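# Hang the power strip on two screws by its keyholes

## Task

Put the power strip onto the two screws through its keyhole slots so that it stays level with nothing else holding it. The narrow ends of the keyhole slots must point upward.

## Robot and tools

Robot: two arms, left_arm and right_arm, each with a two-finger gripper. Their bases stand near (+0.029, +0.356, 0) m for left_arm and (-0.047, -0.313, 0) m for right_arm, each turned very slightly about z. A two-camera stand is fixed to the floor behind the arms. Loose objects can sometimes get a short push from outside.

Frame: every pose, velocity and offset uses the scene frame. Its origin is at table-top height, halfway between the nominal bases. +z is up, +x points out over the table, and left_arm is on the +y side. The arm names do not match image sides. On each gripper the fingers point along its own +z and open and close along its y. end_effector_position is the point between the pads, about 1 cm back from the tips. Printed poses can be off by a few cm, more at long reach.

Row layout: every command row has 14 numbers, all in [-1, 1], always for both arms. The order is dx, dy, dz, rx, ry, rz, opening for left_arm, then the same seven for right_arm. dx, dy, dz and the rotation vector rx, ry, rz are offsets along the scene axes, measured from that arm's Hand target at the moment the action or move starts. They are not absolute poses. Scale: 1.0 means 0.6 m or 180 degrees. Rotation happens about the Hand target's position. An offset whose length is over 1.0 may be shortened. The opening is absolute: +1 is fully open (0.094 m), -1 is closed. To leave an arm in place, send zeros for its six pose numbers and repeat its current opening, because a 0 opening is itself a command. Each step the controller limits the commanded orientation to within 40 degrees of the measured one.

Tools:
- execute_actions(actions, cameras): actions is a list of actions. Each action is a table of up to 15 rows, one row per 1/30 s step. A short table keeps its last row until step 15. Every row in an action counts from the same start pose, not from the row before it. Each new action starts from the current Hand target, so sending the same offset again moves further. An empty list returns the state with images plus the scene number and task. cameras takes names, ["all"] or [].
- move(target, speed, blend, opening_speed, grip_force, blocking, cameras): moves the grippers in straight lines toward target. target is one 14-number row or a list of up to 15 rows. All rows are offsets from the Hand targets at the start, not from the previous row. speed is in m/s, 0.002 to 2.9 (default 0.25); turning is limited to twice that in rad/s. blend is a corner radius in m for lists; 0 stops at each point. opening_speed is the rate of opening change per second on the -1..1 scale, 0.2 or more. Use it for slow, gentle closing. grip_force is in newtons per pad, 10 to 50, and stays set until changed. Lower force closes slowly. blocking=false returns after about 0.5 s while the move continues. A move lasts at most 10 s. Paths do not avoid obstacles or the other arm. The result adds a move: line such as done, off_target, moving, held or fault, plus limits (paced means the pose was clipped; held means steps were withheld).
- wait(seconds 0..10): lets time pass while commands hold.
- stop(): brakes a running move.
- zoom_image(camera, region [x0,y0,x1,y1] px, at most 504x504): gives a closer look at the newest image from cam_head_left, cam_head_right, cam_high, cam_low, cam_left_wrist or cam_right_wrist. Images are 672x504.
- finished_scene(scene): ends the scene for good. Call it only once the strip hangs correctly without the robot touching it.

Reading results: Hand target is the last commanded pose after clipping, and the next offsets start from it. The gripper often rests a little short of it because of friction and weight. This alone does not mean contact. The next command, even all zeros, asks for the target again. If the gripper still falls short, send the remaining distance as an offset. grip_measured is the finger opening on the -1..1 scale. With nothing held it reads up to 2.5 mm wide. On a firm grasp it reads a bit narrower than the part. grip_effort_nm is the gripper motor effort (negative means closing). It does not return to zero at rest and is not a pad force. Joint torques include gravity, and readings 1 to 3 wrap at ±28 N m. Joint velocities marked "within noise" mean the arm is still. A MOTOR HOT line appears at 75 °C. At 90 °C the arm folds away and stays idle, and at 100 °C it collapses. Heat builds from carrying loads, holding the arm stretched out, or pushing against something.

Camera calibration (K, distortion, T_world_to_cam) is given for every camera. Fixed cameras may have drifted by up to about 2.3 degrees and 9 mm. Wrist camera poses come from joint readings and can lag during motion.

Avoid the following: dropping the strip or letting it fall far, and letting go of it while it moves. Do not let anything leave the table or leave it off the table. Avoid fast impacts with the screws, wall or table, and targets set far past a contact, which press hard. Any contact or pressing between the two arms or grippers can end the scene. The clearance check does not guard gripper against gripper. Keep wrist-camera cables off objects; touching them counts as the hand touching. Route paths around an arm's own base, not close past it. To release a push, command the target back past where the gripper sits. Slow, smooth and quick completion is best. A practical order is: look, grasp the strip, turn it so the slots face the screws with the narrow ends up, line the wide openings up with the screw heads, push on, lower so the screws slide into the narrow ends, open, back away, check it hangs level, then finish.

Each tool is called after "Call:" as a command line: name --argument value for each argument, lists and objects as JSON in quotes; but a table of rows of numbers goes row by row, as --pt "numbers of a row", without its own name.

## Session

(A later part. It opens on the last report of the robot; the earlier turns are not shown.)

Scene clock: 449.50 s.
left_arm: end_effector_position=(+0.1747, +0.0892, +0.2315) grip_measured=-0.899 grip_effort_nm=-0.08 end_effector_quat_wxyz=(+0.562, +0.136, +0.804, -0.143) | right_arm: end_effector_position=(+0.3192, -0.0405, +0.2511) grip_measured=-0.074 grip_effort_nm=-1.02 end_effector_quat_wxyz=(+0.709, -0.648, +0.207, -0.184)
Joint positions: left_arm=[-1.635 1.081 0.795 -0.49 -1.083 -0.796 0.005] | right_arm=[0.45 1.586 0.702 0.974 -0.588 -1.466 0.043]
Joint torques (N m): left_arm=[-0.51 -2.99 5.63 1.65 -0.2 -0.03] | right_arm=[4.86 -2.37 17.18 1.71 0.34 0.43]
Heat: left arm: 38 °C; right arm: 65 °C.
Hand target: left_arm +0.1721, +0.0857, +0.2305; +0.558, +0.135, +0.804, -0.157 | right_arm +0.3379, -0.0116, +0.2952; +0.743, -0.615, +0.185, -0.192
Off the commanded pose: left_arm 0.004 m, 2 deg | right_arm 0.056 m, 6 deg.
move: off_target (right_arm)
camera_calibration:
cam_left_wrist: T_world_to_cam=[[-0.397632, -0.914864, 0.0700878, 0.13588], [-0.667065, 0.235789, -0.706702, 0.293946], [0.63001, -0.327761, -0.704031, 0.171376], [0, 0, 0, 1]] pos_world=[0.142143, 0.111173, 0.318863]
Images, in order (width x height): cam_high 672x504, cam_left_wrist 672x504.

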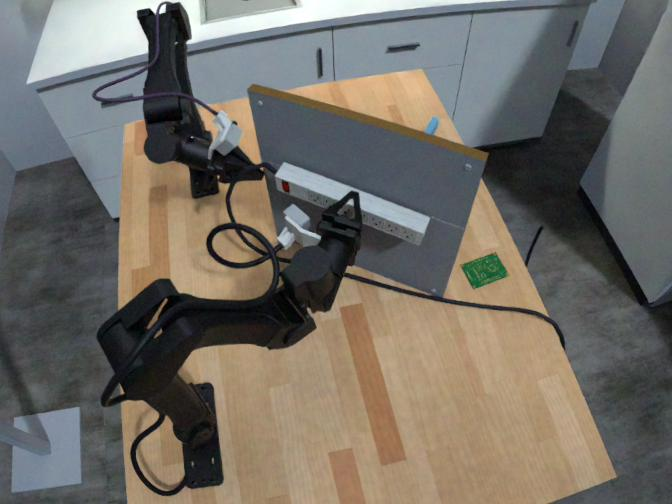

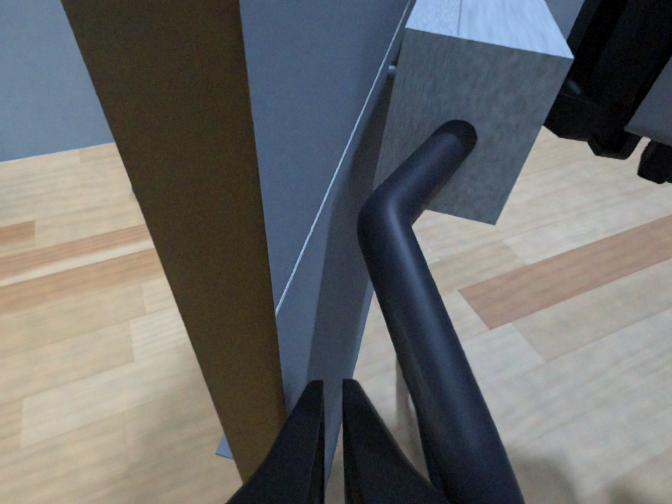

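Call:
move --pt "0 0 0 0 0 0 -0.9 -0.063 -0.095 -0.013 0 0 0.012 -0.4" --pt "0 0 0 0 0 0 -0.9 -0.023 -0.032 -0.013 0 0 0.012 -0.4" --pt "0 0 0 0 0 0 -0.9 -0.001 0.001 -0.013 0 0 0.014 -0.4" --speed 0.08 --cameras '["cam_left_wrist","cam_high"]'

Call:
zoom_image --camera "cam_high" --region '[240, 130, 480, 300]'

Call:
zoom_image --camera "cam_left_wrist" --region '[330, 0, 530, 250]'

Scene clock: 466.07 s.
left_arm: end_effector_position=(+0.1752, +0.0898, +0.2319) grip_measured=-0.899 grip_effort_nm=-0.08 end_effector_quat_wxyz=(+0.563, +0.135, +0.803, -0.142) | right_arm: end_effector_position=(+0.3185, -0.0395, +0.2453) grip_measured=-0.074 grip_effort_nm=-1.02 end_effector_quat_wxyz=(+0.717, -0.649, +0.191, -0.165)
Joint positions: left_arm=[-1.635 1.081 0.795 -0.49 -1.087 -0.796 0.005] | right_arm=[0.43 1.629 0.706 1.029 -0.658 -1.446 0.043]
Joint torques (N m): left_arm=[-0.55 -2.97 5.68 1.64 -0.15 -0.02] | right_arm=[4.74 -3.49 16.81 1.58 0.42 0.48]
Heat: left arm: 38 °C; right arm: 64 °C.
Hand target: left_arm +0.1721, +0.0857, +0.2305; +0.558, +0.135, +0.804, -0.156 | right_arm +0.3373, -0.0109, +0.2874; +0.747, -0.619, +0.171, -0.175
Off the commanded pose: left_arm 0.005 m, 2 deg | right_arm 0.054 m, 6 deg.
move: off_target (right_arm)
camera_calibration:
cam_left_wrist: T_world_to_cam=[[-0.394485, -0.916292, 0.0692165, 0.136295], [-0.666137, 0.233274, -0.70841, 0.294892], [0.632964, -0.325565, -0.702399, 0.170407], [0, 0, 0, 1]] pos_world=[0.142343, 0.111574, 0.319164]
Images, in order (width x height): cam_high 672x504, cam_left_wrist 672x504.

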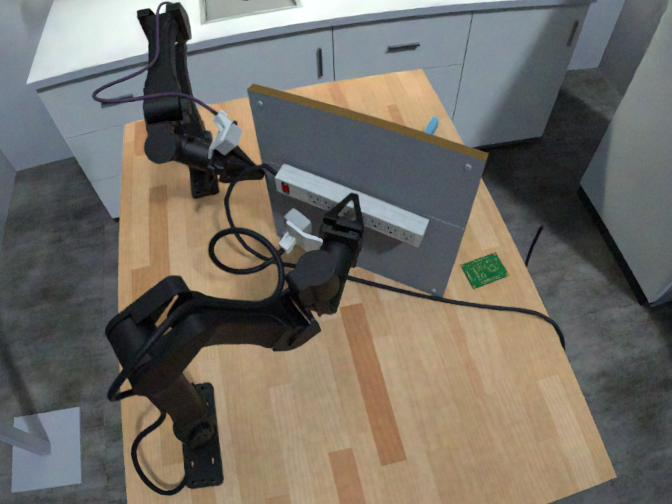

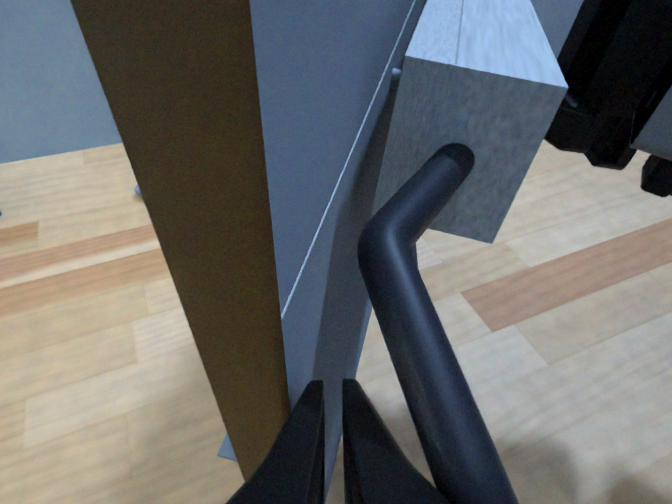

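Scaled by 2.100.

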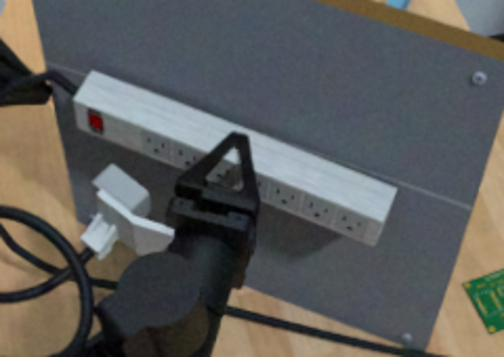

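Scaled by 2.016.

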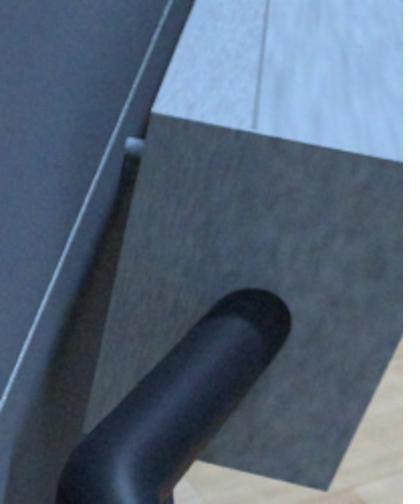

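Call:
move --pt "0 0 0 0 0 0 -0.9 -0.063 -0.095 0.006 -0.011 -0.0146 0 -0.4" --pt "0 0 0 0 0 0 -0.9 -0.022 -0.033 0.006 -0.011 -0.0146 0 -0.4" --pt "0 0 0 0 0 0 -0.9 0 0 0.006 -0.011 -0.0146 0 -0.4" --speed 0.08 --cameras '["cam_left_wrist","cam_high"]'

Call:
zoom_image --camera "cam_high" --region '[240, 130, 480, 300]'

Call:
zoom_image --camera "cam_left_wrist" --region '[330, 0, 530, 250]'

Scene clock: 491.70 s.
left_arm: end_effector_position=(+0.1754, +0.0903, +0.2316) grip_measured=-0.899 grip_effort_nm=-0.08 end_effector_quat_wxyz=(+0.563, +0.135, +0.803, -0.140) | right_arm: end_effector_position=(+0.3174, -0.0397, +0.2535) grip_measured=-0.074 grip_effort_nm=-1.02 end_effector_quat_wxyz=(+0.716, -0.655, +0.167, -0.177)
Joint positions: left_arm=[-1.634 1.081 0.795 -0.493 -1.088 -0.797 0.005] | right_arm=[0.421 1.615 0.725 1.003 -0.688 -1.491 0.043]
Joint torques (N m): left_arm=[-0.58 -2.96 5.68 1.67 -0.15 -0.02] | right_arm=[5.39 -2.96 16.84 1.53 0.62 0.32]
Heat: left arm: 38 °C; right arm: 60 °C.
Hand target: left_arm +0.1721, +0.0858, +0.2305; +0.558, +0.135, +0.804, -0.156 | right_arm +0.3373, -0.0110, +0.2911; +0.740, -0.627, +0.151, -0.192
Off the commanded pose: left_arm 0.006 m, 2 deg | right_arm 0.051 m, 5 deg.
move: off_target (right_arm)
camera_calibration:
cam_left_wrist: T_world_to_cam=[[-0.393304, -0.91703, 0.066084, 0.13758], [-0.665839, 0.234531, -0.708275, 0.294588], [0.634011, -0.322569, -0.702837, 0.169896], [0, 0, 0, 1]] pos_world=[0.142544, 0.111878, 0.318966]
Images, in order (width x height): cam_high 672x504, cam_left_wrist 672x504.

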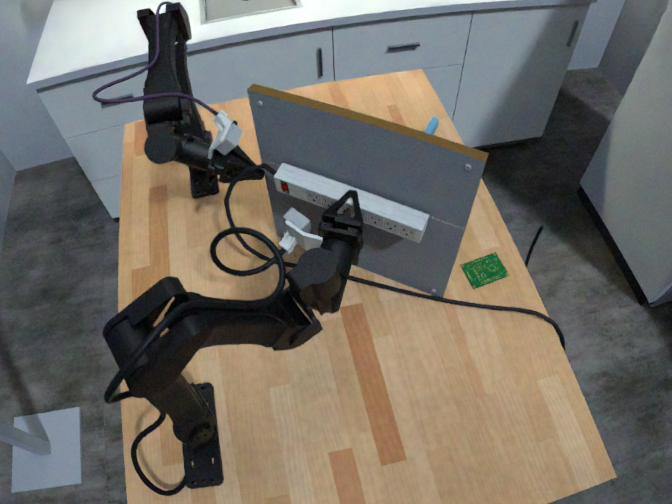

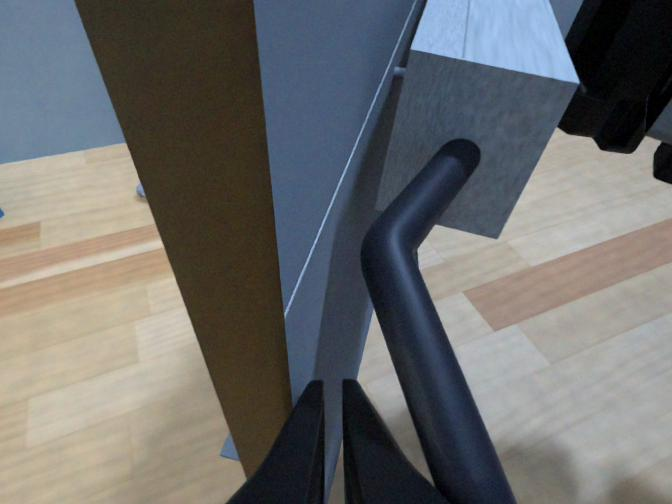

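Scaled by 2.100.

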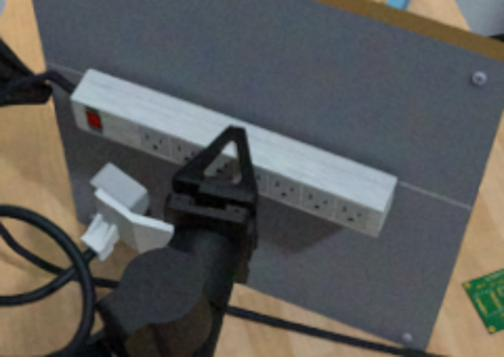

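Scaled by 2.016.

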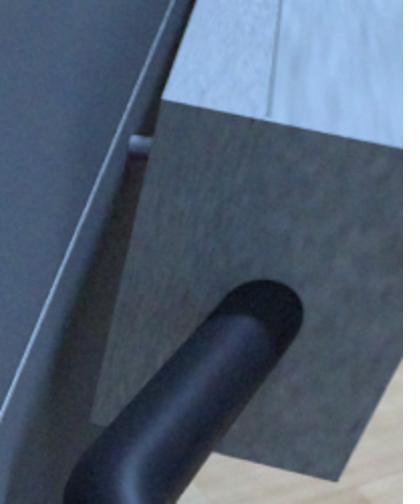

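Call:
move --pt "0 0 0 0 0 0 -0.9 -0.06 -0.097 -0.005 -0.006 -0.008 0 -0.4" --pt "0 0 0 0 0 0 -0.9 -0.019 -0.035 -0.005 -0.006 -0.008 0 -0.4" --pt "0 0 0 0 0 0 -0.9 0.0035 -0.0025 -0.005 -0.006 -0.008 0 -0.4" --speed 0.08 --cameras '["cam_left_wrist","cam_high"]'

Call:
zoom_image --camera "cam_high" --region '[240, 130, 480, 300]'

Call:
zoom_image --camera "cam_left_wrist" --region '[330, 0, 530, 250]'

Scene clock: 506.70 s.
left_arm: end_effector_position=(+0.1756, +0.0908, +0.2315) grip_measured=-0.899 grip_effort_nm=-0.08 end_effector_quat_wxyz=(+0.563, +0.136, +0.803, -0.139) | right_arm: end_effector_position=(+0.3192, -0.0408, +0.2515) grip_measured=-0.074 grip_effort_nm=-1.03 end_effector_quat_wxyz=(+0.713, -0.658, +0.154, -0.185)
Joint positions: left_arm=[-1.634 1.081 0.795 -0.496 -1.089 -0.796 0.005] | right_arm=[0.412 1.627 0.73 1.009 -0.705 -1.522 0.043]
Joint torques (N m): left_arm=[-0.58 -2.97 5.68 1.7 -0.15 -0.04] | right_arm=[5.29 -2.95 16.34 1.46 0.64 0.33]
Heat: left arm: 38 °C; right arm: 60 °C.
Hand target: left_arm +0.1721, +0.0857, +0.2305; +0.558, +0.135, +0.804, -0.156 | right_arm +0.3393, -0.0124, +0.2881; +0.736, -0.632, +0.140, -0.201
Off the commanded pose: left_arm 0.006 m, 2 deg | right_arm 0.050 m, 5 deg.
move: off_target (right_arm)
camera_calibration:
cam_left_wrist: T_world_to_cam=[[-0.392554, -0.917606, 0.0624563, 0.138798], [-0.665049, 0.23629, -0.708433, 0.294236], [0.635304, -0.319635, -0.70301, 0.169403], [0, 0, 0, 1]] pos_world=[0.142545, 0.111983, 0.318869]
Images, in order (width x height): cam_high 672x504, cam_left_wrist 672x504.

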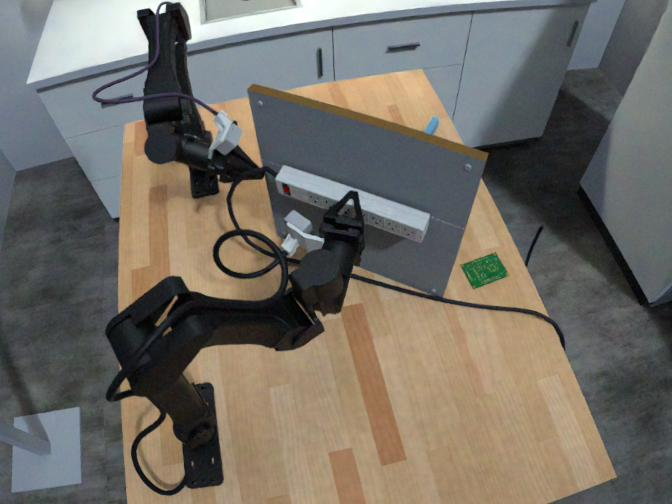

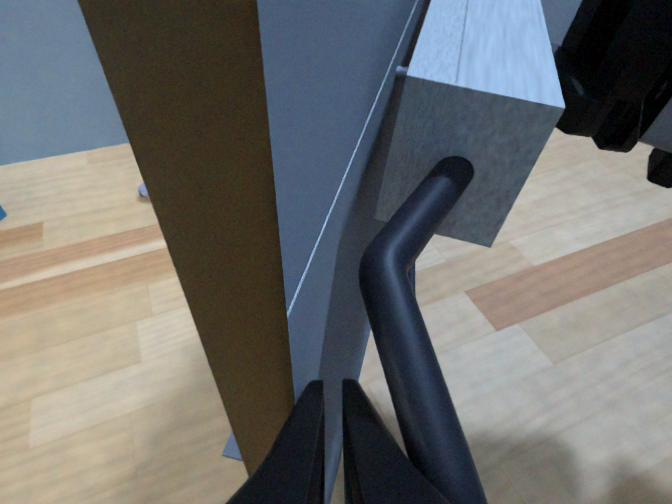

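Scaled by 2.100.

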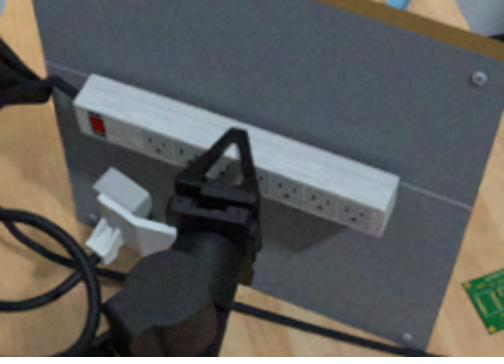

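Scaled by 2.016.

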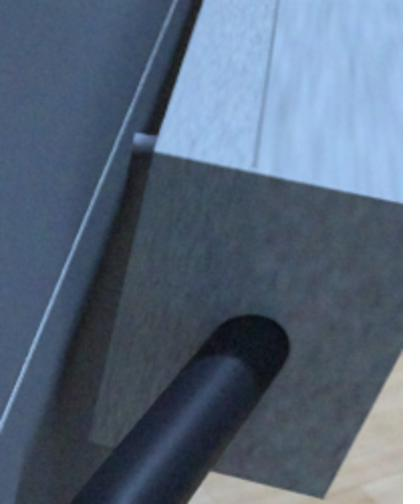

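Call:
move --pt "0 0 0 0 0 0 -0.9 -0.06 -0.097 0.004 0 0 0 -0.4" --pt "0 0 0 0 0 0 -0.9 -0.019 -0.03 0.004 0 0 0 -0.4" --pt "0 0 0 0 0 0 -0.9 0.002 0.003 0.004 0 0 0 -0.4" --speed 0.1

Call:
move --pt "0 0 0 0 0 0 -0.9 -0.06 -0.097 0.004 0 0 0 -0.4" --pt "0 0 0 0 0 0 -0.9 -0.019 -0.03 0.004 0 0 0 -0.4" --pt "0 0 0 0 0 0 -0.9 0 0 0.004 0 0 0 -0.4" --speed 0.1

Call:
move --pt "0 0 0 0 0 0 -0.9 -0.057 -0.099 -0.004 0 0 0 -0.4" --pt "0 0 0 0 0 0 -0.9 -0.016 -0.032 -0.004 0 0 0 -0.4" --pt "0 0 0 0 0 0 -0.9 0.003 -0.002 -0.004 0 0 0 -0.4" --speed 0.1

Call:
move --pt "0 0 0 0 0 0 -0.9 -0.063 -0.095 0 0 0 0 -0.4" --pt "0 0 0 0 0 0 -0.9 -0.025 -0.026 0 0 0 0 -0.4" --pt "0 0 0 0 0 0 -0.9 -0.006 0.004 0 0 0 0 -0.4" --speed 0.1 --cameras '["cam_left_wrist","cam_high"]'

Call:
zoom_image --camera "cam_high" --region '[240, 130, 480, 300]'

Call:
zoom_image --camera "cam_left_wrist" --region '[330, 0, 530, 250]'

Scene clock: 527.03 s.
left_arm: end_effector_position=(+0.1753, +0.0903, +0.2313) grip_measured=-0.899 grip_effort_nm=-0.08 end_effector_quat_wxyz=(+0.562, +0.136, +0.803, -0.140) | right_arm: end_effector_position=(+0.3203, -0.0420, +0.2538) grip_measured=-0.074 grip_effort_nm=-1.02 end_effector_quat_wxyz=(+0.713, -0.658, +0.155, -0.186)
Joint positions: left_arm=[-1.634 1.081 0.795 -0.495 -1.086 -0.797 0.005] | right_arm=[0.407 1.622 0.736 0.998 -0.708 -1.522 0.043]
Joint torques (N m): left_arm=[-0.62 -2.93 5.68 1.69 -0.17 -0.04] | right_arm=[5.83 -2.95 16.87 1.45 0.68 0.32]
Heat: left arm: 38 °C; right arm: 61 °C.
Hand target: left_arm +0.1720, +0.0857, +0.2305; +0.558, +0.135, +0.804, -0.157 | right_arm +0.3405, -0.0107, +0.2905; +0.736, -0.632, +0.140, -0.202
Off the commanded pose: left_arm 0.006 m, 2 deg | right_arm 0.052 m, 5 deg.
move: off_target (right_arm)

Scene clock: 529.27 s.
left_arm: end_effector_position=(+0.1752, +0.0900, +0.2312) grip_measured=-0.899 grip_effort_nm=-0.08 end_effector_quat_wxyz=(+0.562, +0.136, +0.804, -0.141) | right_arm: end_effector_position=(+0.3205, -0.0424, +0.2565) grip_measured=-0.074 grip_effort_nm=-1.02 end_effector_quat_wxyz=(+0.713, -0.658, +0.155, -0.186)
Joint positions: left_arm=[-1.634 1.081 0.795 -0.494 -1.084 -0.797 0.005] | right_arm=[0.406 1.615 0.742 0.986 -0.708 -1.522 0.043]
Joint torques (N m): left_arm=[-0.61 -2.96 5.67 1.69 -0.2 -0.02] | right_arm=[6.3 -2.65 16.85 1.53 0.68 0.3]
Heat: left arm: 38 °C; right arm: 60 °C.
Hand target: left_arm +0.1720, +0.0857, +0.2305; +0.558, +0.135, +0.804, -0.156 | right_arm +0.3405, -0.0106, +0.2929; +0.736, -0.632, +0.140, -0.202
Off the commanded pose: left_arm 0.005 m, 2 deg | right_arm 0.052 m, 5 deg.
move: off_target (right_arm)

Scene clock: 531.57 s.
left_arm: end_effector_position=(+0.1752, +0.0899, +0.2310) grip_measured=-0.899 grip_effort_nm=-0.08 end_effector_quat_wxyz=(+0.561, +0.136, +0.804, -0.141) | right_arm: end_effector_position=(+0.3220, -0.0433, +0.2543) grip_measured=-0.074 grip_effort_nm=-1.03 end_effector_quat_wxyz=(+0.713, -0.658, +0.154, -0.186)
Joint positions: left_arm=[-1.633 1.081 0.795 -0.494 -1.082 -0.797 0.005] | right_arm=[0.401 1.626 0.741 0.999 -0.714 -1.521 0.043]
Joint torques (N m): left_arm=[-0.64 -2.97 5.68 1.68 -0.21 -0.01] | right_arm=[5.93 -2.71 16.8 1.46 0.68 0.34]
Heat: left arm: 38 °C; right arm: 60 °C.
Hand target: left_arm +0.1721, +0.0857, +0.2305; +0.558, +0.135, +0.804, -0.157 | right_arm +0.3423, -0.0118, +0.2905; +0.736, -0.632, +0.140, -0.202
Off the commanded pose: left_arm 0.005 m, 2 deg | right_arm 0.052 m, 5 deg.
move: off_target (right_arm)

Scene clock: 533.83 s.
left_arm: end_effector_position=(+0.1755, +0.0906, +0.2311) grip_measured=-0.899 grip_effort_nm=-0.08 end_effector_quat_wxyz=(+0.562, +0.136, +0.804, -0.139) | right_arm: end_effector_position=(+0.3193, -0.0412, +0.2543) grip_measured=-0.074 grip_effort_nm=-1.03 end_effector_quat_wxyz=(+0.713, -0.658, +0.155, -0.187)
Joint positions: left_arm=[-1.633 1.081 0.795 -0.497 -1.086 -0.797 0.005] | right_arm=[0.412 1.618 0.734 0.997 -0.701 -1.522 0.043]
Joint torques (N m): left_arm=[-0.68 -2.95 5.7 1.71 -0.17 -0.02] | right_arm=[6.22 -2.69 16.84 1.48 0.69 0.28]
Heat: left arm: 38 °C; right arm: 59 °C.
Hand target: left_arm +0.1721, +0.0857, +0.2305; +0.558, +0.135, +0.804, -0.156 | right_arm +0.3388, -0.0095, +0.2906; +0.736, -0.632, +0.140, -0.202
Off the commanded pose: left_arm 0.006 m, 2 deg | right_arm 0.052 m, 5 deg.
move: off_target (right_arm)
camera_calibration:
cam_left_wrist: T_world_to_cam=[[-0.393676, -0.917041, 0.06368, 0.138476], [-0.666669, 0.237125, -0.706629, 0.293604], [0.632907, -0.320636, -0.704713, 0.170023], [0, 0, 0, 1]] pos_world=[0.142642, 0.111883, 0.318469]
Images, in order (width x height): cam_high 672x504, cam_left_wrist 672x504.

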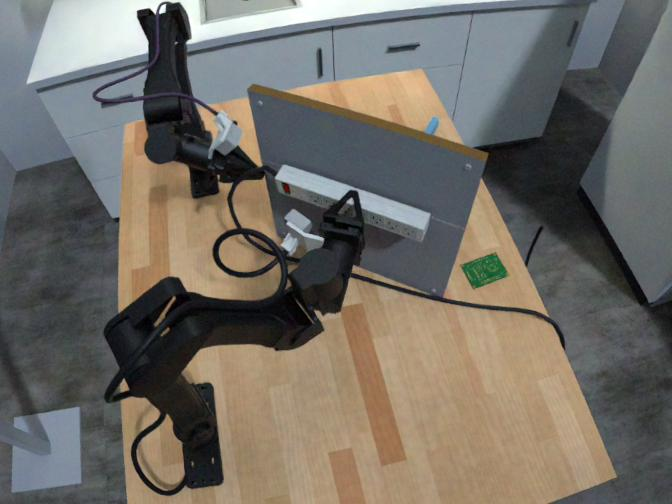

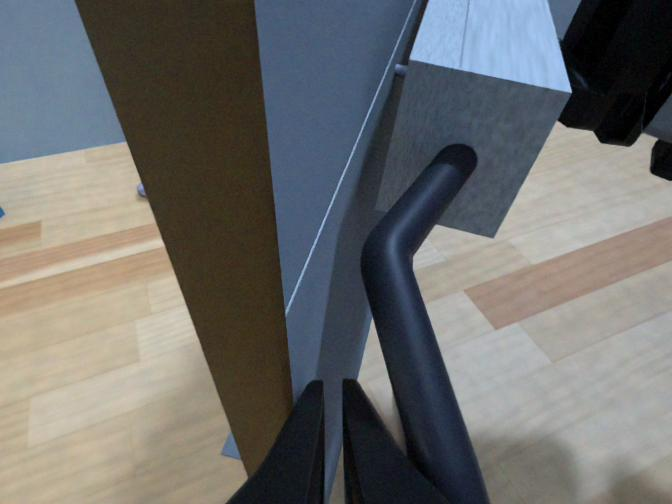

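Scaled by 2.100.

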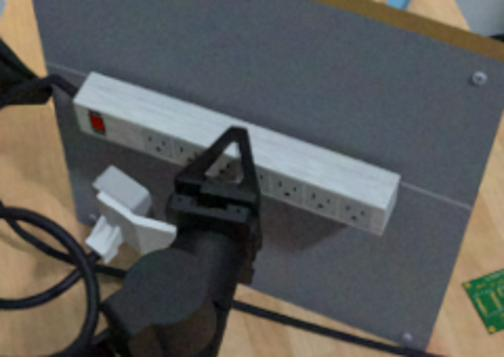

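Scaled by 2.016.

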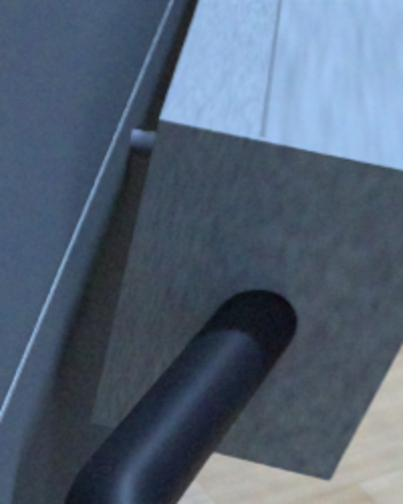

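Call:
move --target '[0,0,0,0,0,0,-0.9,-0.055,-0.085,0,0,0,0,-0.4]' --speed 0.1 --cameras '["cam_left_wrist","cam_high"]'

Call:
zoom_image --camera "cam_left_wrist" --region '[380, 0, 630, 250]'

Call:
zoom_image --camera "cam_high" --region '[240, 130, 480, 300]'

Scene clock: 546.70 s.
left_arm: end_effector_position=(+0.1740, +0.0879, +0.2302) grip_measured=-0.899 grip_effort_nm=-0.08 end_effector_quat_wxyz=(+0.557, +0.138, +0.806, -0.147) | right_arm: end_effector_position=(+0.3161, -0.0575, +0.2594) grip_measured=-0.074 grip_effort_nm=-1.02 end_effector_quat_wxyz=(+0.712, -0.657, +0.158, -0.193)
Joint positions: left_arm=[-1.633 1.081 0.795 -0.488 -1.07 -0.797 0.005] | right_arm=[0.37 1.568 0.705 0.98 -0.731 -1.521 0.043]
Joint torques (N m): left_arm=[-0.68 -2.99 5.64 1.61 -0.34 -0.01] | right_arm=[-0.02 -9.76 6.38 1.79 -0.06 0.47]
Heat: left arm: 38 °C; right arm: 58 °C.
Hand target: left_arm +0.1720, +0.0857, +0.2305; +0.558, +0.135, +0.804, -0.157 | right_arm +0.3058, -0.0605, +0.2906; +0.736, -0.632, +0.140, -0.202
Off the commanded pose: left_arm 0.003 m, 1 deg | right_arm 0.033 m, 5 deg.
move: off_target (right_arm)
camera_calibration:
cam_left_wrist: T_world_to_cam=[[-0.403304, -0.911949, 0.0754633, 0.134017], [-0.672139, 0.239267, -0.7007, 0.292076], [0.620947, -0.333317, -0.709454, 0.173817], [0, 0, 0, 1]] pos_world=[0.142434, 0.110269, 0.31786]
Images, in order (width x height): cam_high 672x504, cam_left_wrist 672x504.

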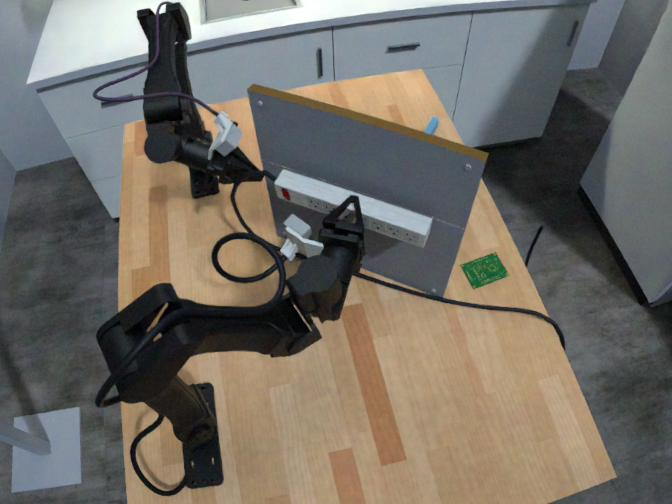

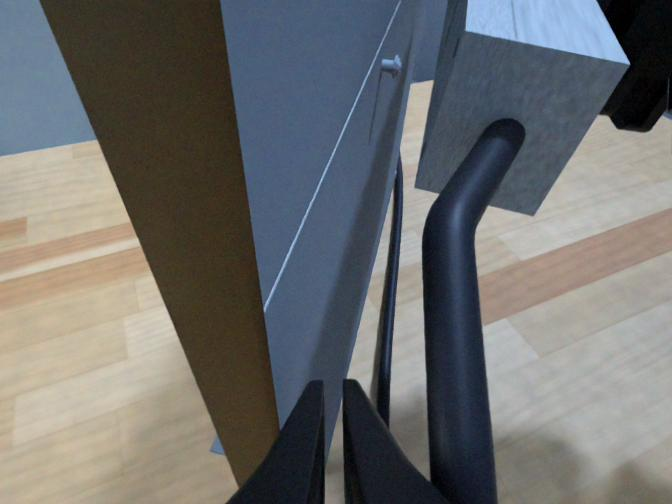

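Scaled by 2.016.

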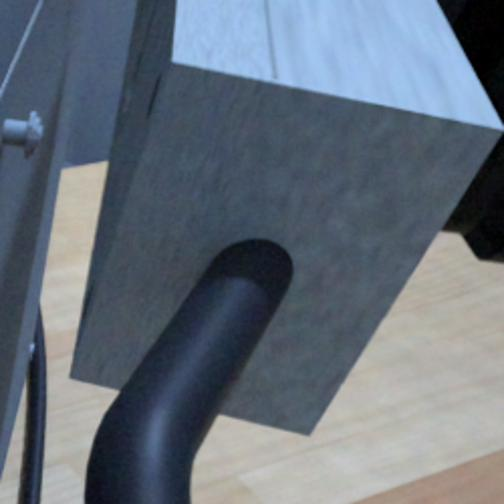

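Scaled by 2.100.

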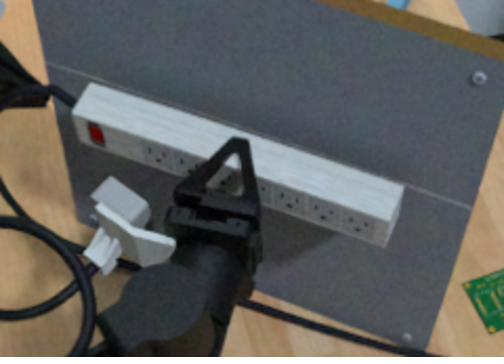

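Call:
move --pt "0 0 0 0 0 0 -0.9 0.032 0.055 0 0 0 0 -0.4" --pt "0 0 0 0 0 0 -0.9 0.053 0.0865 0.001 0 0 0 -0.4" --speed 0.1

Call:
move --pt "0 0 0 0 0 0 -0.9 -0.06 -0.097 0.004 0 0 0 -0.4" --pt "0 0 0 0 0 0 -0.9 -0.021 -0.03 0.004 0 0 0 -0.4" --pt "0 0 0 0 0 0 -0.9 0 0 0.004 0 0 0 -0.4" --speed 0.1

Call:
move --pt "0 0 0 0 0 0 -0.9 -0.062 -0.096 0.0 0 0 0 -0.4" --pt "0 0 0 0 0 0 -0.9 -0.023 -0.028 0 0 0 0 -0.4" --pt "0 0 0 0 0 0 -0.9 -0.002 0.0015 0.0 0 0 0 -0.4" --speed 0.1

Call:
move --pt "0 0 0 0 0 0 -0.9 -0.06 -0.097 -0.004 0 0 0 -0.4" --pt "0 0 0 0 0 0 -0.9 -0.021 -0.03 -0.004 0 0 0 -0.4" --pt "0 0 0 0 0 0 -0.9 0 0 -0.004 0 0 0 -0.4" --speed 0.1

Call:
move --pt "0 0 0 0 0 0 -0.9 -0.06 -0.097 -0.004 0 0 0 -0.4" --pt "0 0 0 0 0 0 -0.9 -0.021 -0.03 -0.004 0 0 0 -0.4" --pt "0 0 0 0 0 0 -0.9 0 0 -0.004 0 0 0 -0.4" --speed 0.1

Scene clock: 571.97 s.
left_arm: end_effector_position=(+0.1752, +0.0904, +0.2305) grip_measured=-0.899 grip_effort_nm=-0.08 end_effector_quat_wxyz=(+0.561, +0.138, +0.804, -0.139) | right_arm: end_effector_position=(+0.3190, -0.0411, +0.2558) grip_measured=-0.074 grip_effort_nm=-1.03 end_effector_quat_wxyz=(+0.713, -0.656, +0.156, -0.189)
Joint positions: left_arm=[-1.634 1.081 0.795 -0.499 -1.083 -0.797 0.005] | right_arm=[0.415 1.613 0.733 0.997 -0.694 -1.521 0.043]
Joint torques (N m): left_arm=[-0.61 -2.95 5.71 1.73 -0.19 -0.02] | right_arm=[6.43 -2.62 16.75 1.45 0.66 0.28]
Heat: left arm: 38 °C; right arm: 56 °C.
Hand target: left_arm +0.1721, +0.0858, +0.2305; +0.558, +0.135, +0.804, -0.156 | right_arm +0.3375, -0.0085, +0.2911; +0.736, -0.632, +0.140, -0.201
Off the commanded pose: left_arm 0.006 m, 2 deg | right_arm 0.051 m, 5 deg.
move: off_target (right_arm)

Scene clock: 574.23 s.
left_arm: end_effector_position=(+0.1757, +0.0910, +0.2311) grip_measured=-0.899 grip_effort_nm=-0.07 end_effector_quat_wxyz=(+0.563, +0.136, +0.803, -0.138) | right_arm: end_effector_position=(+0.3172, -0.0397, +0.2570) grip_measured=-0.074 grip_effort_nm=-1.02 end_effector_quat_wxyz=(+0.713, -0.658, +0.156, -0.185)
Joint positions: left_arm=[-1.633 1.081 0.795 -0.498 -1.088 -0.797 0.005] | right_arm=[0.418 1.605 0.735 0.982 -0.696 -1.522 0.043]
Joint torques (N m): left_arm=[-0.68 -2.93 5.7 1.72 -0.15 -0.03] | right_arm=[5.93 -2.44 16.98 1.51 0.64 0.3]
Heat: left arm: 38 °C; right arm: 56 °C.
Hand target: left_arm +0.1721, +0.0858, +0.2305; +0.558, +0.135, +0.804, -0.156 | right_arm +0.3374, -0.0085, +0.2937; +0.736, -0.631, +0.140, -0.201
Off the commanded pose: left_arm 0.006 m, 2 deg | right_arm 0.052 m, 5 deg.
move: off_target (right_arm)

Scene clock: 576.53 s.
left_arm: end_effector_position=(+0.1760, +0.0915, +0.2312) grip_measured=-0.899 grip_effort_nm=-0.07 end_effector_quat_wxyz=(+0.564, +0.136, +0.803, -0.137) | right_arm: end_effector_position=(+0.3162, -0.0388, +0.2566) grip_measured=-0.074 grip_effort_nm=-1.02 end_effector_quat_wxyz=(+0.713, -0.658, +0.156, -0.185)
Joint positions: left_arm=[-1.633 1.081 0.795 -0.5 -1.09 -0.797 0.005] | right_arm=[0.423 1.603 0.732 0.981 -0.691 -1.522 0.043]
Joint torques (N m): left_arm=[-0.7 -2.96 5.71 1.72 -0.13 -0.03] | right_arm=[5.89 -2.32 16.92 1.54 0.64 0.23]
Heat: left arm: 38 °C; right arm: 56 °C.
Hand target: left_arm +0.1721, +0.0857, +0.2305; +0.558, +0.135, +0.804, -0.156 | right_arm +0.3364, -0.0077, +0.2935; +0.736, -0.631, +0.140, -0.202
Off the commanded pose: left_arm 0.007 m, 2 deg | right_arm 0.053 m, 5 deg.
move: off_target (right_arm)

Scene clock: 578.80 s.
left_arm: end_effector_position=(+0.1757, +0.0917, +0.2311) grip_measured=-0.899 grip_effort_nm=-0.07 end_effector_quat_wxyz=(+0.564, +0.137, +0.803, -0.136) | right_arm: end_effector_position=(+0.3162, -0.0387, +0.2544) grip_measured=-0.074 grip_effort_nm=-1.03 end_effector_quat_wxyz=(+0.713, -0.658, +0.156, -0.185)
Joint positions: left_arm=[-1.635 1.081 0.795 -0.503 -1.091 -0.797 0.005] | right_arm=[0.423 1.61 0.728 0.993 -0.692 -1.522 0.043]
Joint torques (N m): left_arm=[-0.66 -2.96 5.75 1.76 -0.13 -0.02] | right_arm=[5.98 -2.62 16.88 1.49 0.66 0.32]
Heat: left arm: 38 °C; right arm: 56 °C.
Hand target: left_arm +0.1721, +0.0857, +0.2305; +0.558, +0.135, +0.804, -0.157 | right_arm +0.3363, -0.0076, +0.2911; +0.736, -0.632, +0.140, -0.201
Off the commanded pose: left_arm 0.007 m, 2 deg | right_arm 0.052 m, 5 deg.
move: off_target (right_arm)

Scene clock: 581.13 s.
left_arm: end_effector_position=(+0.1760, +0.0918, +0.2312) grip_measured=-0.899 grip_effort_nm=-0.07 end_effector_quat_wxyz=(+0.564, +0.136, +0.803, -0.136) | right_arm: end_effector_position=(+0.3160, -0.0382, +0.2520) grip_measured=-0.074 grip_effort_nm=-1.03 end_effector_quat_wxyz=(+0.713, -0.658, +0.155, -0.185)
Joint positions: left_arm=[-1.634 1.081 0.795 -0.502 -1.092 -0.797 0.005] | right_arm=[0.424 1.617 0.723 1.004 -0.692 -1.523 0.043]
Joint torques (N m): left_arm=[-0.62 -2.93 5.71 1.74 -0.12 -0.04] | right_arm=[5.65 -2.65 16.79 1.5 0.67 0.26]
Heat: left arm: 38 °C; right arm: 56 °C.
Hand target: left_arm +0.1721, +0.0857, +0.2305; +0.558, +0.135, +0.804, -0.157 | right_arm +0.3363, -0.0075, +0.2887; +0.736, -0.632, +0.140, -0.201
Off the commanded pose: left_arm 0.007 m, 2 deg | right_arm 0.052 m, 5 deg.
move: off_target (right_arm)

Call:
move --target '[0,0,0,0,0,0,-0.9,-0.125,-0.17,0.01,0,0,0,-0.4]' --speed 0.12 --cameras '["cam_left_wrist","cam_high","cam_low"]'

Call:
zoom_image --camera "cam_left_wrist" --region '[372, 0, 672, 250]'

Call:
zoom_image --camera "cam_low" --region '[60, 60, 260, 200]'

Scene clock: 593.47 s.
left_arm: end_effector_position=(+0.1731, +0.0860, +0.2305) grip_measured=-0.899 grip_effort_nm=-0.07 end_effector_quat_wxyz=(+0.555, +0.137, +0.806, -0.153) | right_arm: end_effector_position=(+0.2729, -0.1089, +0.2730) grip_measured=-0.074 grip_effort_nm=-1.03 end_effector_quat_wxyz=(+0.714, -0.651, +0.156, -0.204)
Joint positions: left_arm=[-1.634 1.081 0.795 -0.479 -1.062 -0.797 0.005] | right_arm=[0.233 1.307 0.525 0.94 -0.851 -1.495 0.043]
Joint torques (N m): left_arm=[-0.57 -3.03 5.61 1.56 -0.37 -0.01] | right_arm=[-0.23 -7.02 6.16 1.78 -0.15 0.64]
Heat: left arm: 38 °C; right arm: 55 °C.
Hand target: left_arm +0.1721, +0.0857, +0.2305; +0.558, +0.135, +0.804, -0.157 | right_arm +0.2613, -0.1096, +0.2948; +0.736, -0.632, +0.140, -0.202
Off the commanded pose: left_arm 0.001 m, 1 deg | right_arm 0.025 m, 4 deg.
move: off_target (right_arm)
camera_calibration:
cam_left_wrist: T_world_to_cam=[[-0.40801, -0.90883, 0.0869272, 0.129767], [-0.675028, 0.236193, -0.698964, 0.292487], [0.614708, -0.343863, -0.709854, 0.175942], [0, 0, 0, 1]] pos_world=[0.14223, 0.109353, 0.318051]
Images, in order (width x height): cam_high 672x504, cam_low 672x504, cam_left_wrist 672x504.

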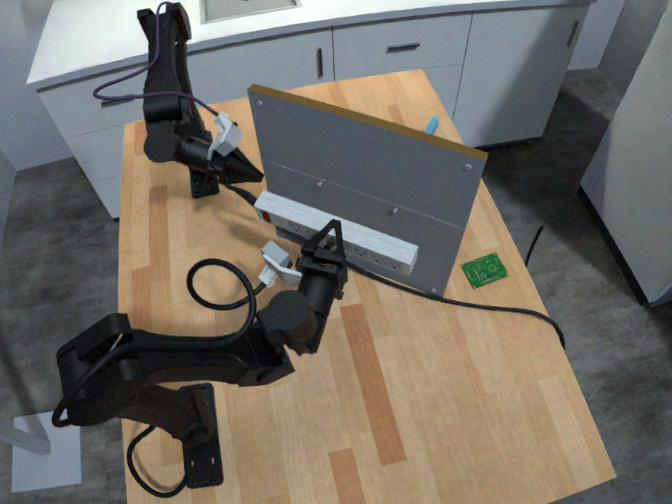

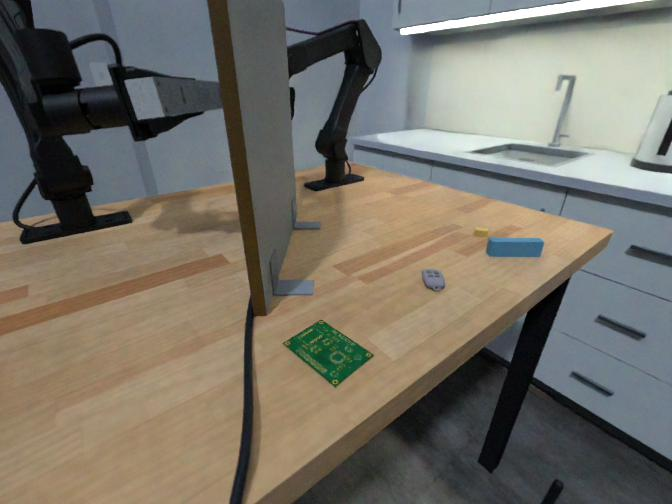

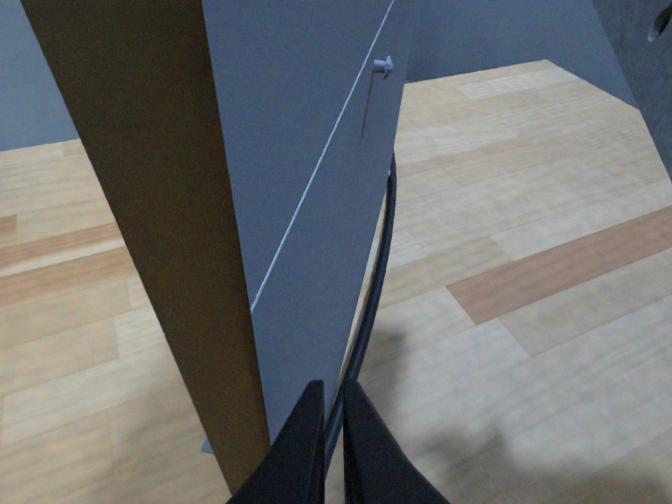

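Scaled by 1.680.

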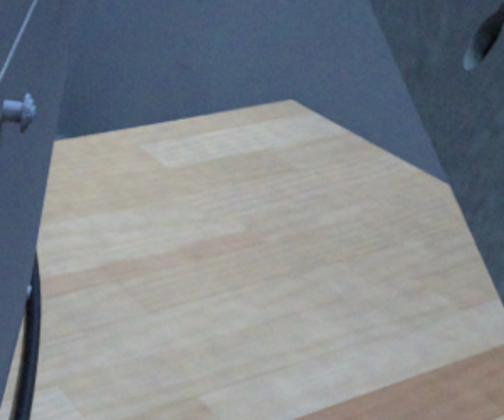

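Scaled by 2.520.

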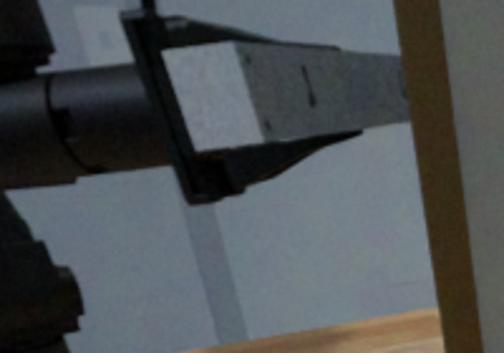

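Call:
move --pt "0 0 0 0 0 0 -0.9 0.10 0.13 -0.0063 0 0 0 -0.4" --pt "0 0 0 0 0 0 -0.9 0.1277 0.1682 -0.0063 0 0 0 -0.4" --speed 0.1

Call:
move --pt "0 0 0 0 0 0 -0.9 -0.05 -0.08 -0.004 0 0 0 -0.4" --pt "0 0 0 0 0 0 -0.9 -0.019 -0.025 -0.004 0 0 0 -0.4" --pt "0 0 0 0 0 0 -0.9 0 0 -0.004 0 0 0 -0.4" --speed 0.1

Call:
move --pt "0 0 0 0 0 0 -0.9 -0.05 -0.08 -0.004 0 0 0 -0.4" --pt "0 0 0 0 0 0 -0.9 -0.019 -0.025 -0.004 0 0 0 -0.4" --pt "0 0 0 0 0 0 -0.9 0 0 -0.004 0 0 0 -0.4" --speed 0.1

Call:
move --pt "0 0 0 0 0 0 -0.9 -0.047 -0.082 0 0 0 0 -0.4" --pt "0 0 0 0 0 0 -0.9 -0.016 -0.027 0 0 0 0 -0.4" --pt "0 0 0 0 0 0 -0.9 0.003 -0.002 0 0 0 0 -0.4" --speed 0.1

Call:
move --pt "0 0 0 0 0 0 -0.9 -0.047 -0.082 0 0 0 0 -0.4" --pt "0 0 0 0 0 0 -0.9 -0.016 -0.027 0 0 0 0 -0.4" --pt "0 0 0 0 0 0 -0.9 0.003 -0.002 0 0 0 0 -0.4" --speed 0.1

Call:
move --pt "0 0 0 0 0 0 -0.9 -0.05 -0.08 0.004 0 0 0 -0.4" --pt "0 0 0 0 0 0 -0.9 -0.019 -0.025 0.004 0 0 0 -0.4" --pt "0 0 0 0 0 0 -0.9 0 0 0.004 0 0 0 -0.4" --speed 0.1

Call:
move --pt "0 0 0 0 0 0 -0.9 -0.047 -0.082 0 0 0 0 -0.4" --pt "0 0 0 0 0 0 -0.9 -0.016 -0.027 0 0 0 0 -0.4" --pt "0 0 0 0 0 0 -0.9 0.003 -0.002 0 0 0 0 -0.4" --speed 0.1

Call:
move --pt "0 0 0 0 0 0 -0.9 -0.05 -0.08 0.004 0 0 0 -0.4" --pt "0 0 0 0 0 0 -0.9 -0.019 -0.025 0.004 0 0 0 -0.4" --pt "0 0 0 0 0 0 -0.9 0 0 0.004 0 0 0 -0.4" --speed 0.1 --cameras '["cam_left_wrist","cam_high"]'

Call:
zoom_image --camera "cam_high" --region '[240, 130, 480, 300]'

Call:
zoom_image --camera "cam_left_wrist" --region '[330, 0, 530, 250]'

Scene clock: 647.60 s.
left_arm: end_effector_position=(+0.1763, +0.0916, +0.2316) grip_measured=-0.900 grip_effort_nm=-0.03 end_effector_quat_wxyz=(+0.564, +0.134, +0.803, -0.138) | right_arm: end_effector_position=(+0.3120, -0.0346, +0.2497) grip_measured=-0.074 grip_effort_nm=-1.02 end_effector_quat_wxyz=(+0.713, -0.663, +0.149, -0.171)
Joint positions: left_arm=[-1.633 1.081 0.795 -0.499 -1.092 -0.8 0.005] | right_arm=[0.427 1.621 0.726 0.996 -0.717 -1.518 0.043]
Joint torques (N m): left_arm=[-0.76 -2.92 5.68 1.72 -0.12 -0.01] | right_arm=[4.88 -3.55 16.92 1.51 0.8 0.26]
Heat: left arm: 38 °C; right arm: 54 °C.
Hand target: left_arm +0.1721, +0.0857, +0.2305; +0.558, +0.135, +0.804, -0.157 | right_arm +0.3379, -0.0087, +0.2909; +0.736, -0.632, +0.140, -0.201
Off the commanded pose: left_arm 0.007 m, 2 deg | right_arm 0.055 m, 6 deg.
move: off_target (right_arm)

Scene clock: 649.67 s.
left_arm: end_effector_position=(+0.1755, +0.0910, +0.2303) grip_measured=-0.900 grip_effort_nm=-0.03 end_effector_quat_wxyz=(+0.561, +0.137, +0.804, -0.138) | right_arm: end_effector_position=(+0.3186, -0.0404, +0.2534) grip_measured=-0.074 grip_effort_nm=-1.02 end_effector_quat_wxyz=(+0.714, -0.657, +0.154, -0.186)
Joint positions: left_arm=[-1.633 1.081 0.795 -0.501 -1.084 -0.799 0.005] | right_arm=[0.414 1.624 0.731 1.011 -0.703 -1.519 0.043]
Joint torques (N m): left_arm=[-0.76 -2.95 5.7 1.75 -0.2 -0.01] | right_arm=[6.16 -2.88 16.43 1.47 0.69 0.26]
Heat: left arm: 38 °C; right arm: 54 °C.
Hand target: left_arm +0.1721, +0.0857, +0.2305; +0.558, +0.135, +0.804, -0.156 | right_arm +0.3379, -0.0086, +0.2884; +0.736, -0.632, +0.140, -0.201
Off the commanded pose: left_arm 0.006 m, 2 deg | right_arm 0.051 m, 4 deg.
move: off_target (right_arm)

Scene clock: 651.77 s.
left_arm: end_effector_position=(+0.1753, +0.0907, +0.2300) grip_measured=-0.900 grip_effort_nm=-0.03 end_effector_quat_wxyz=(+0.560, +0.138, +0.805, -0.139) | right_arm: end_effector_position=(+0.3197, -0.0411, +0.2518) grip_measured=-0.074 grip_effort_nm=-1.02 end_effector_quat_wxyz=(+0.715, -0.655, +0.156, -0.187)
Joint positions: left_arm=[-1.633 1.081 0.795 -0.502 -1.081 -0.799 0.005] | right_arm=[0.412 1.631 0.727 1.025 -0.699 -1.516 0.043]
Joint torques (N m): left_arm=[-0.76 -2.95 5.72 1.76 -0.22 -0.01] | right_arm=[6.41 -2.92 16.24 1.44 0.74 0.26]
Heat: left arm: 38 °C; right arm: 54 °C.
Hand target: left_arm +0.1721, +0.0857, +0.2305; +0.558, +0.135, +0.804, -0.156 | right_arm +0.3378, -0.0086, +0.2861; +0.736, -0.632, +0.140, -0.201
Off the commanded pose: left_arm 0.006 m, 2 deg | right_arm 0.051 m, 4 deg.
move: off_target (right_arm)

Scene clock: 653.87 s.
left_arm: end_effector_position=(+0.1750, +0.0901, +0.2299) grip_measured=-0.900 grip_effort_nm=-0.03 end_effector_quat_wxyz=(+0.559, +0.138, +0.805, -0.140) | right_arm: end_effector_position=(+0.3216, -0.0427, +0.2523) grip_measured=-0.074 grip_effort_nm=-1.03 end_effector_quat_wxyz=(+0.715, -0.655, +0.156, -0.188)
Joint positions: left_arm=[-1.633 1.081 0.795 -0.5 -1.078 -0.799 0.005] | right_arm=[0.406 1.635 0.731 1.027 -0.704 -1.514 0.043]
Joint torques (N m): left_arm=[-0.7 -2.93 5.7 1.75 -0.25 -0.01] | right_arm=[6.38 -2.92 16.28 1.37 0.69 0.23]
Heat: left arm: 38 °C; right arm: 54 °C.
Hand target: left_arm +0.1721, +0.0857, +0.2305; +0.558, +0.135, +0.804, -0.157 | right_arm +0.3397, -0.0099, +0.2861; +0.736, -0.631, +0.140, -0.202
Off the commanded pose: left_arm 0.005 m, 2 deg | right_arm 0.050 m, 4 deg.
move: off_target (right_arm)

Scene clock: 655.97 s.
left_arm: end_effector_position=(+0.1748, +0.0899, +0.2296) grip_measured=-0.900 grip_effort_nm=-0.03 end_effector_quat_wxyz=(+0.559, +0.139, +0.806, -0.141) | right_arm: end_effector_position=(+0.3231, -0.0439, +0.2523) grip_measured=-0.074 grip_effort_nm=-1.03 end_effector_quat_wxyz=(+0.715, -0.655, +0.155, -0.188)
Joint positions: left_arm=[-1.633 1.081 0.795 -0.5 -1.075 -0.799 0.005] | right_arm=[0.4 1.639 0.735 1.028 -0.711 -1.515 0.043]
Joint torques (N m): left_arm=[-0.7 -2.96 5.68 1.74 -0.26 -0.01] | right_arm=[6.58 -2.93 16.38 1.36 0.69 0.26]
Heat: left arm: 38 °C; right arm: 54 °C.
Hand target: left_arm +0.1721, +0.0857, +0.2305; +0.558, +0.135, +0.804, -0.157 | right_arm +0.3415, -0.0111, +0.2860; +0.736, -0.632, +0.140, -0.201
Off the commanded pose: left_arm 0.005 m, 2 deg | right_arm 0.051 m, 4 deg.
move: off_target (right_arm)

Scene clock: 658.07 s.
left_arm: end_effector_position=(+0.1748, +0.0896, +0.2301) grip_measured=-0.900 grip_effort_nm=-0.03 end_effector_quat_wxyz=(+0.559, +0.137, +0.805, -0.142) | right_arm: end_effector_position=(+0.3234, -0.0444, +0.2546) grip_measured=-0.074 grip_effort_nm=-1.03 end_effector_quat_wxyz=(+0.715, -0.655, +0.156, -0.189)
Joint positions: left_arm=[-1.633 1.081 0.795 -0.496 -1.076 -0.799 0.005] | right_arm=[0.399 1.632 0.739 1.016 -0.71 -1.515 0.043]
Joint torques (N m): left_arm=[-0.75 -2.96 5.7 1.72 -0.26 0] | right_arm=[6.41 -2.96 16.42 1.38 0.7 0.26]
Heat: left arm: 38 °C; right arm: 54 °C.
Hand target: left_arm +0.1721, +0.0857, +0.2305; +0.558, +0.135, +0.804, -0.156 | right_arm +0.3415, -0.0111, +0.2886; +0.736, -0.631, +0.140, -0.202
Off the commanded pose: left_arm 0.005 m, 2 deg | right_arm 0.051 m, 4 deg.
move: off_target (right_arm)

Scene clock: 660.17 s.
left_arm: end_effector_position=(+0.1746, +0.0892, +0.2300) grip_measured=-0.900 grip_effort_nm=-0.03 end_effector_quat_wxyz=(+0.558, +0.138, +0.805, -0.143) | right_arm: end_effector_position=(+0.3249, -0.0457, +0.2546) grip_measured=-0.074 grip_effort_nm=-1.02 end_effector_quat_wxyz=(+0.715, -0.655, +0.156, -0.188)
Joint positions: left_arm=[-1.633 1.081 0.795 -0.495 -1.074 -0.799 0.005] | right_arm=[0.393 1.636 0.743 1.018 -0.716 -1.512 0.043]
Joint torques (N m): left_arm=[-0.72 -2.96 5.65 1.7 -0.27 -0.01] | right_arm=[6.72 -2.96 16.29 1.41 0.66 0.28]
Heat: left arm: 38 °C; right arm: 54 °C.
Hand target: left_arm +0.1721, +0.0857, +0.2305; +0.558, +0.135, +0.804, -0.157 | right_arm +0.3433, -0.0123, +0.2884; +0.735, -0.632, +0.140, -0.201
Off the commanded pose: left_arm 0.004 m, 2 deg | right_arm 0.051 m, 4 deg.
move: off_target (right_arm)

Scene clock: 662.30 s.
left_arm: end_effector_position=(+0.1746, +0.0891, +0.2301) grip_measured=-0.900 grip_effort_nm=-0.03 end_effector_quat_wxyz=(+0.558, +0.137, +0.805, -0.143) | right_arm: end_effector_position=(+0.3249, -0.0459, +0.2569) grip_measured=-0.074 grip_effort_nm=-1.02 end_effector_quat_wxyz=(+0.715, -0.655, +0.156, -0.188)
Joint positions: left_arm=[-1.633 1.081 0.795 -0.494 -1.074 -0.799 0.005] | right_arm=[0.393 1.629 0.748 1.006 -0.717 -1.513 0.043]
Joint torques (N m): left_arm=[-0.69 -2.97 5.65 1.69 -0.28 -0.01] | right_arm=[6.82 -2.85 16.68 1.39 0.66 0.23]
Heat: left arm: 38 °C; right arm: 54 °C.
Hand target: left_arm +0.1721, +0.0857, +0.2305; +0.558, +0.135, +0.804, -0.156 | right_arm +0.3433, -0.0123, +0.2909; +0.736, -0.632, +0.140, -0.202
Off the commanded pose: left_arm 0.004 m, 2 deg | right_arm 0.051 m, 4 deg.
move: off_target (right_arm)
camera_calibration:
cam_left_wrist: T_world_to_cam=[[-0.399342, -0.914065, 0.0707869, 0.135945], [-0.671245, 0.238918, -0.701675, 0.292263], [0.624464, -0.327724, -0.708972, 0.172522], [0, 0, 0, 1]] pos_world=[0.142735, 0.110976, 0.317763]
Images, in order (width x height): cam_high 672x504, cam_left_wrist 672x504.

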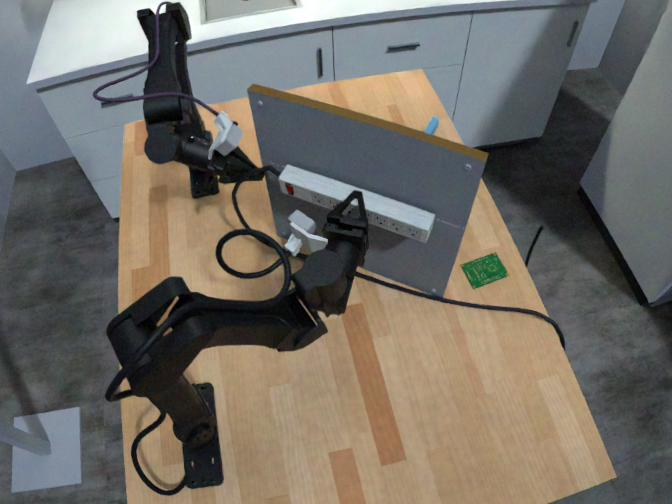

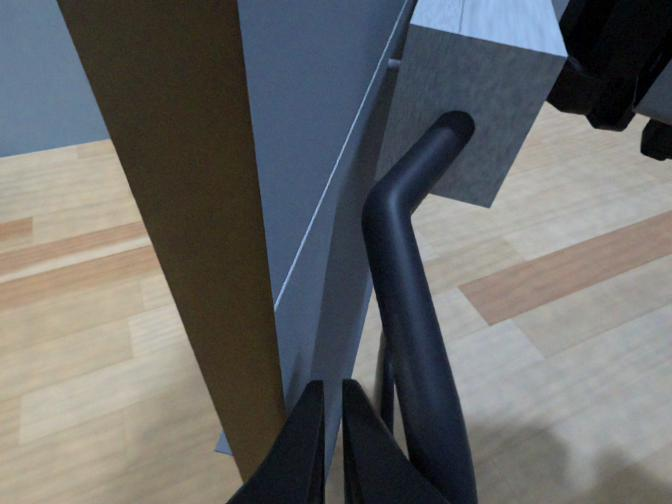

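Scaled by 2.100.

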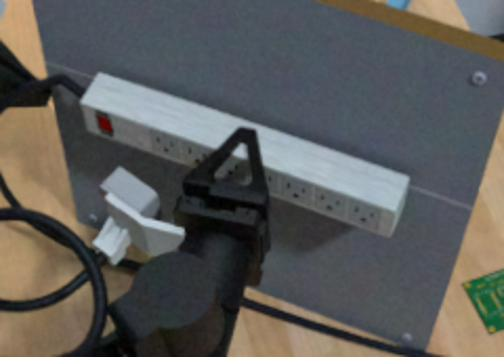

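Scaled by 2.016.

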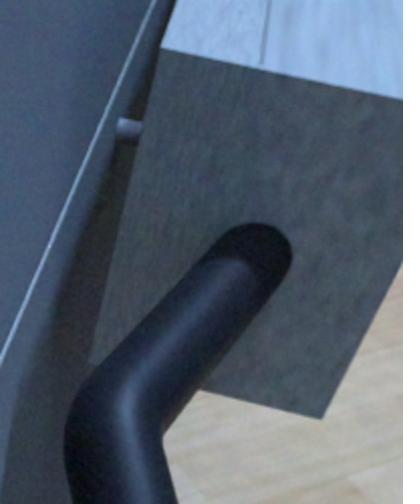

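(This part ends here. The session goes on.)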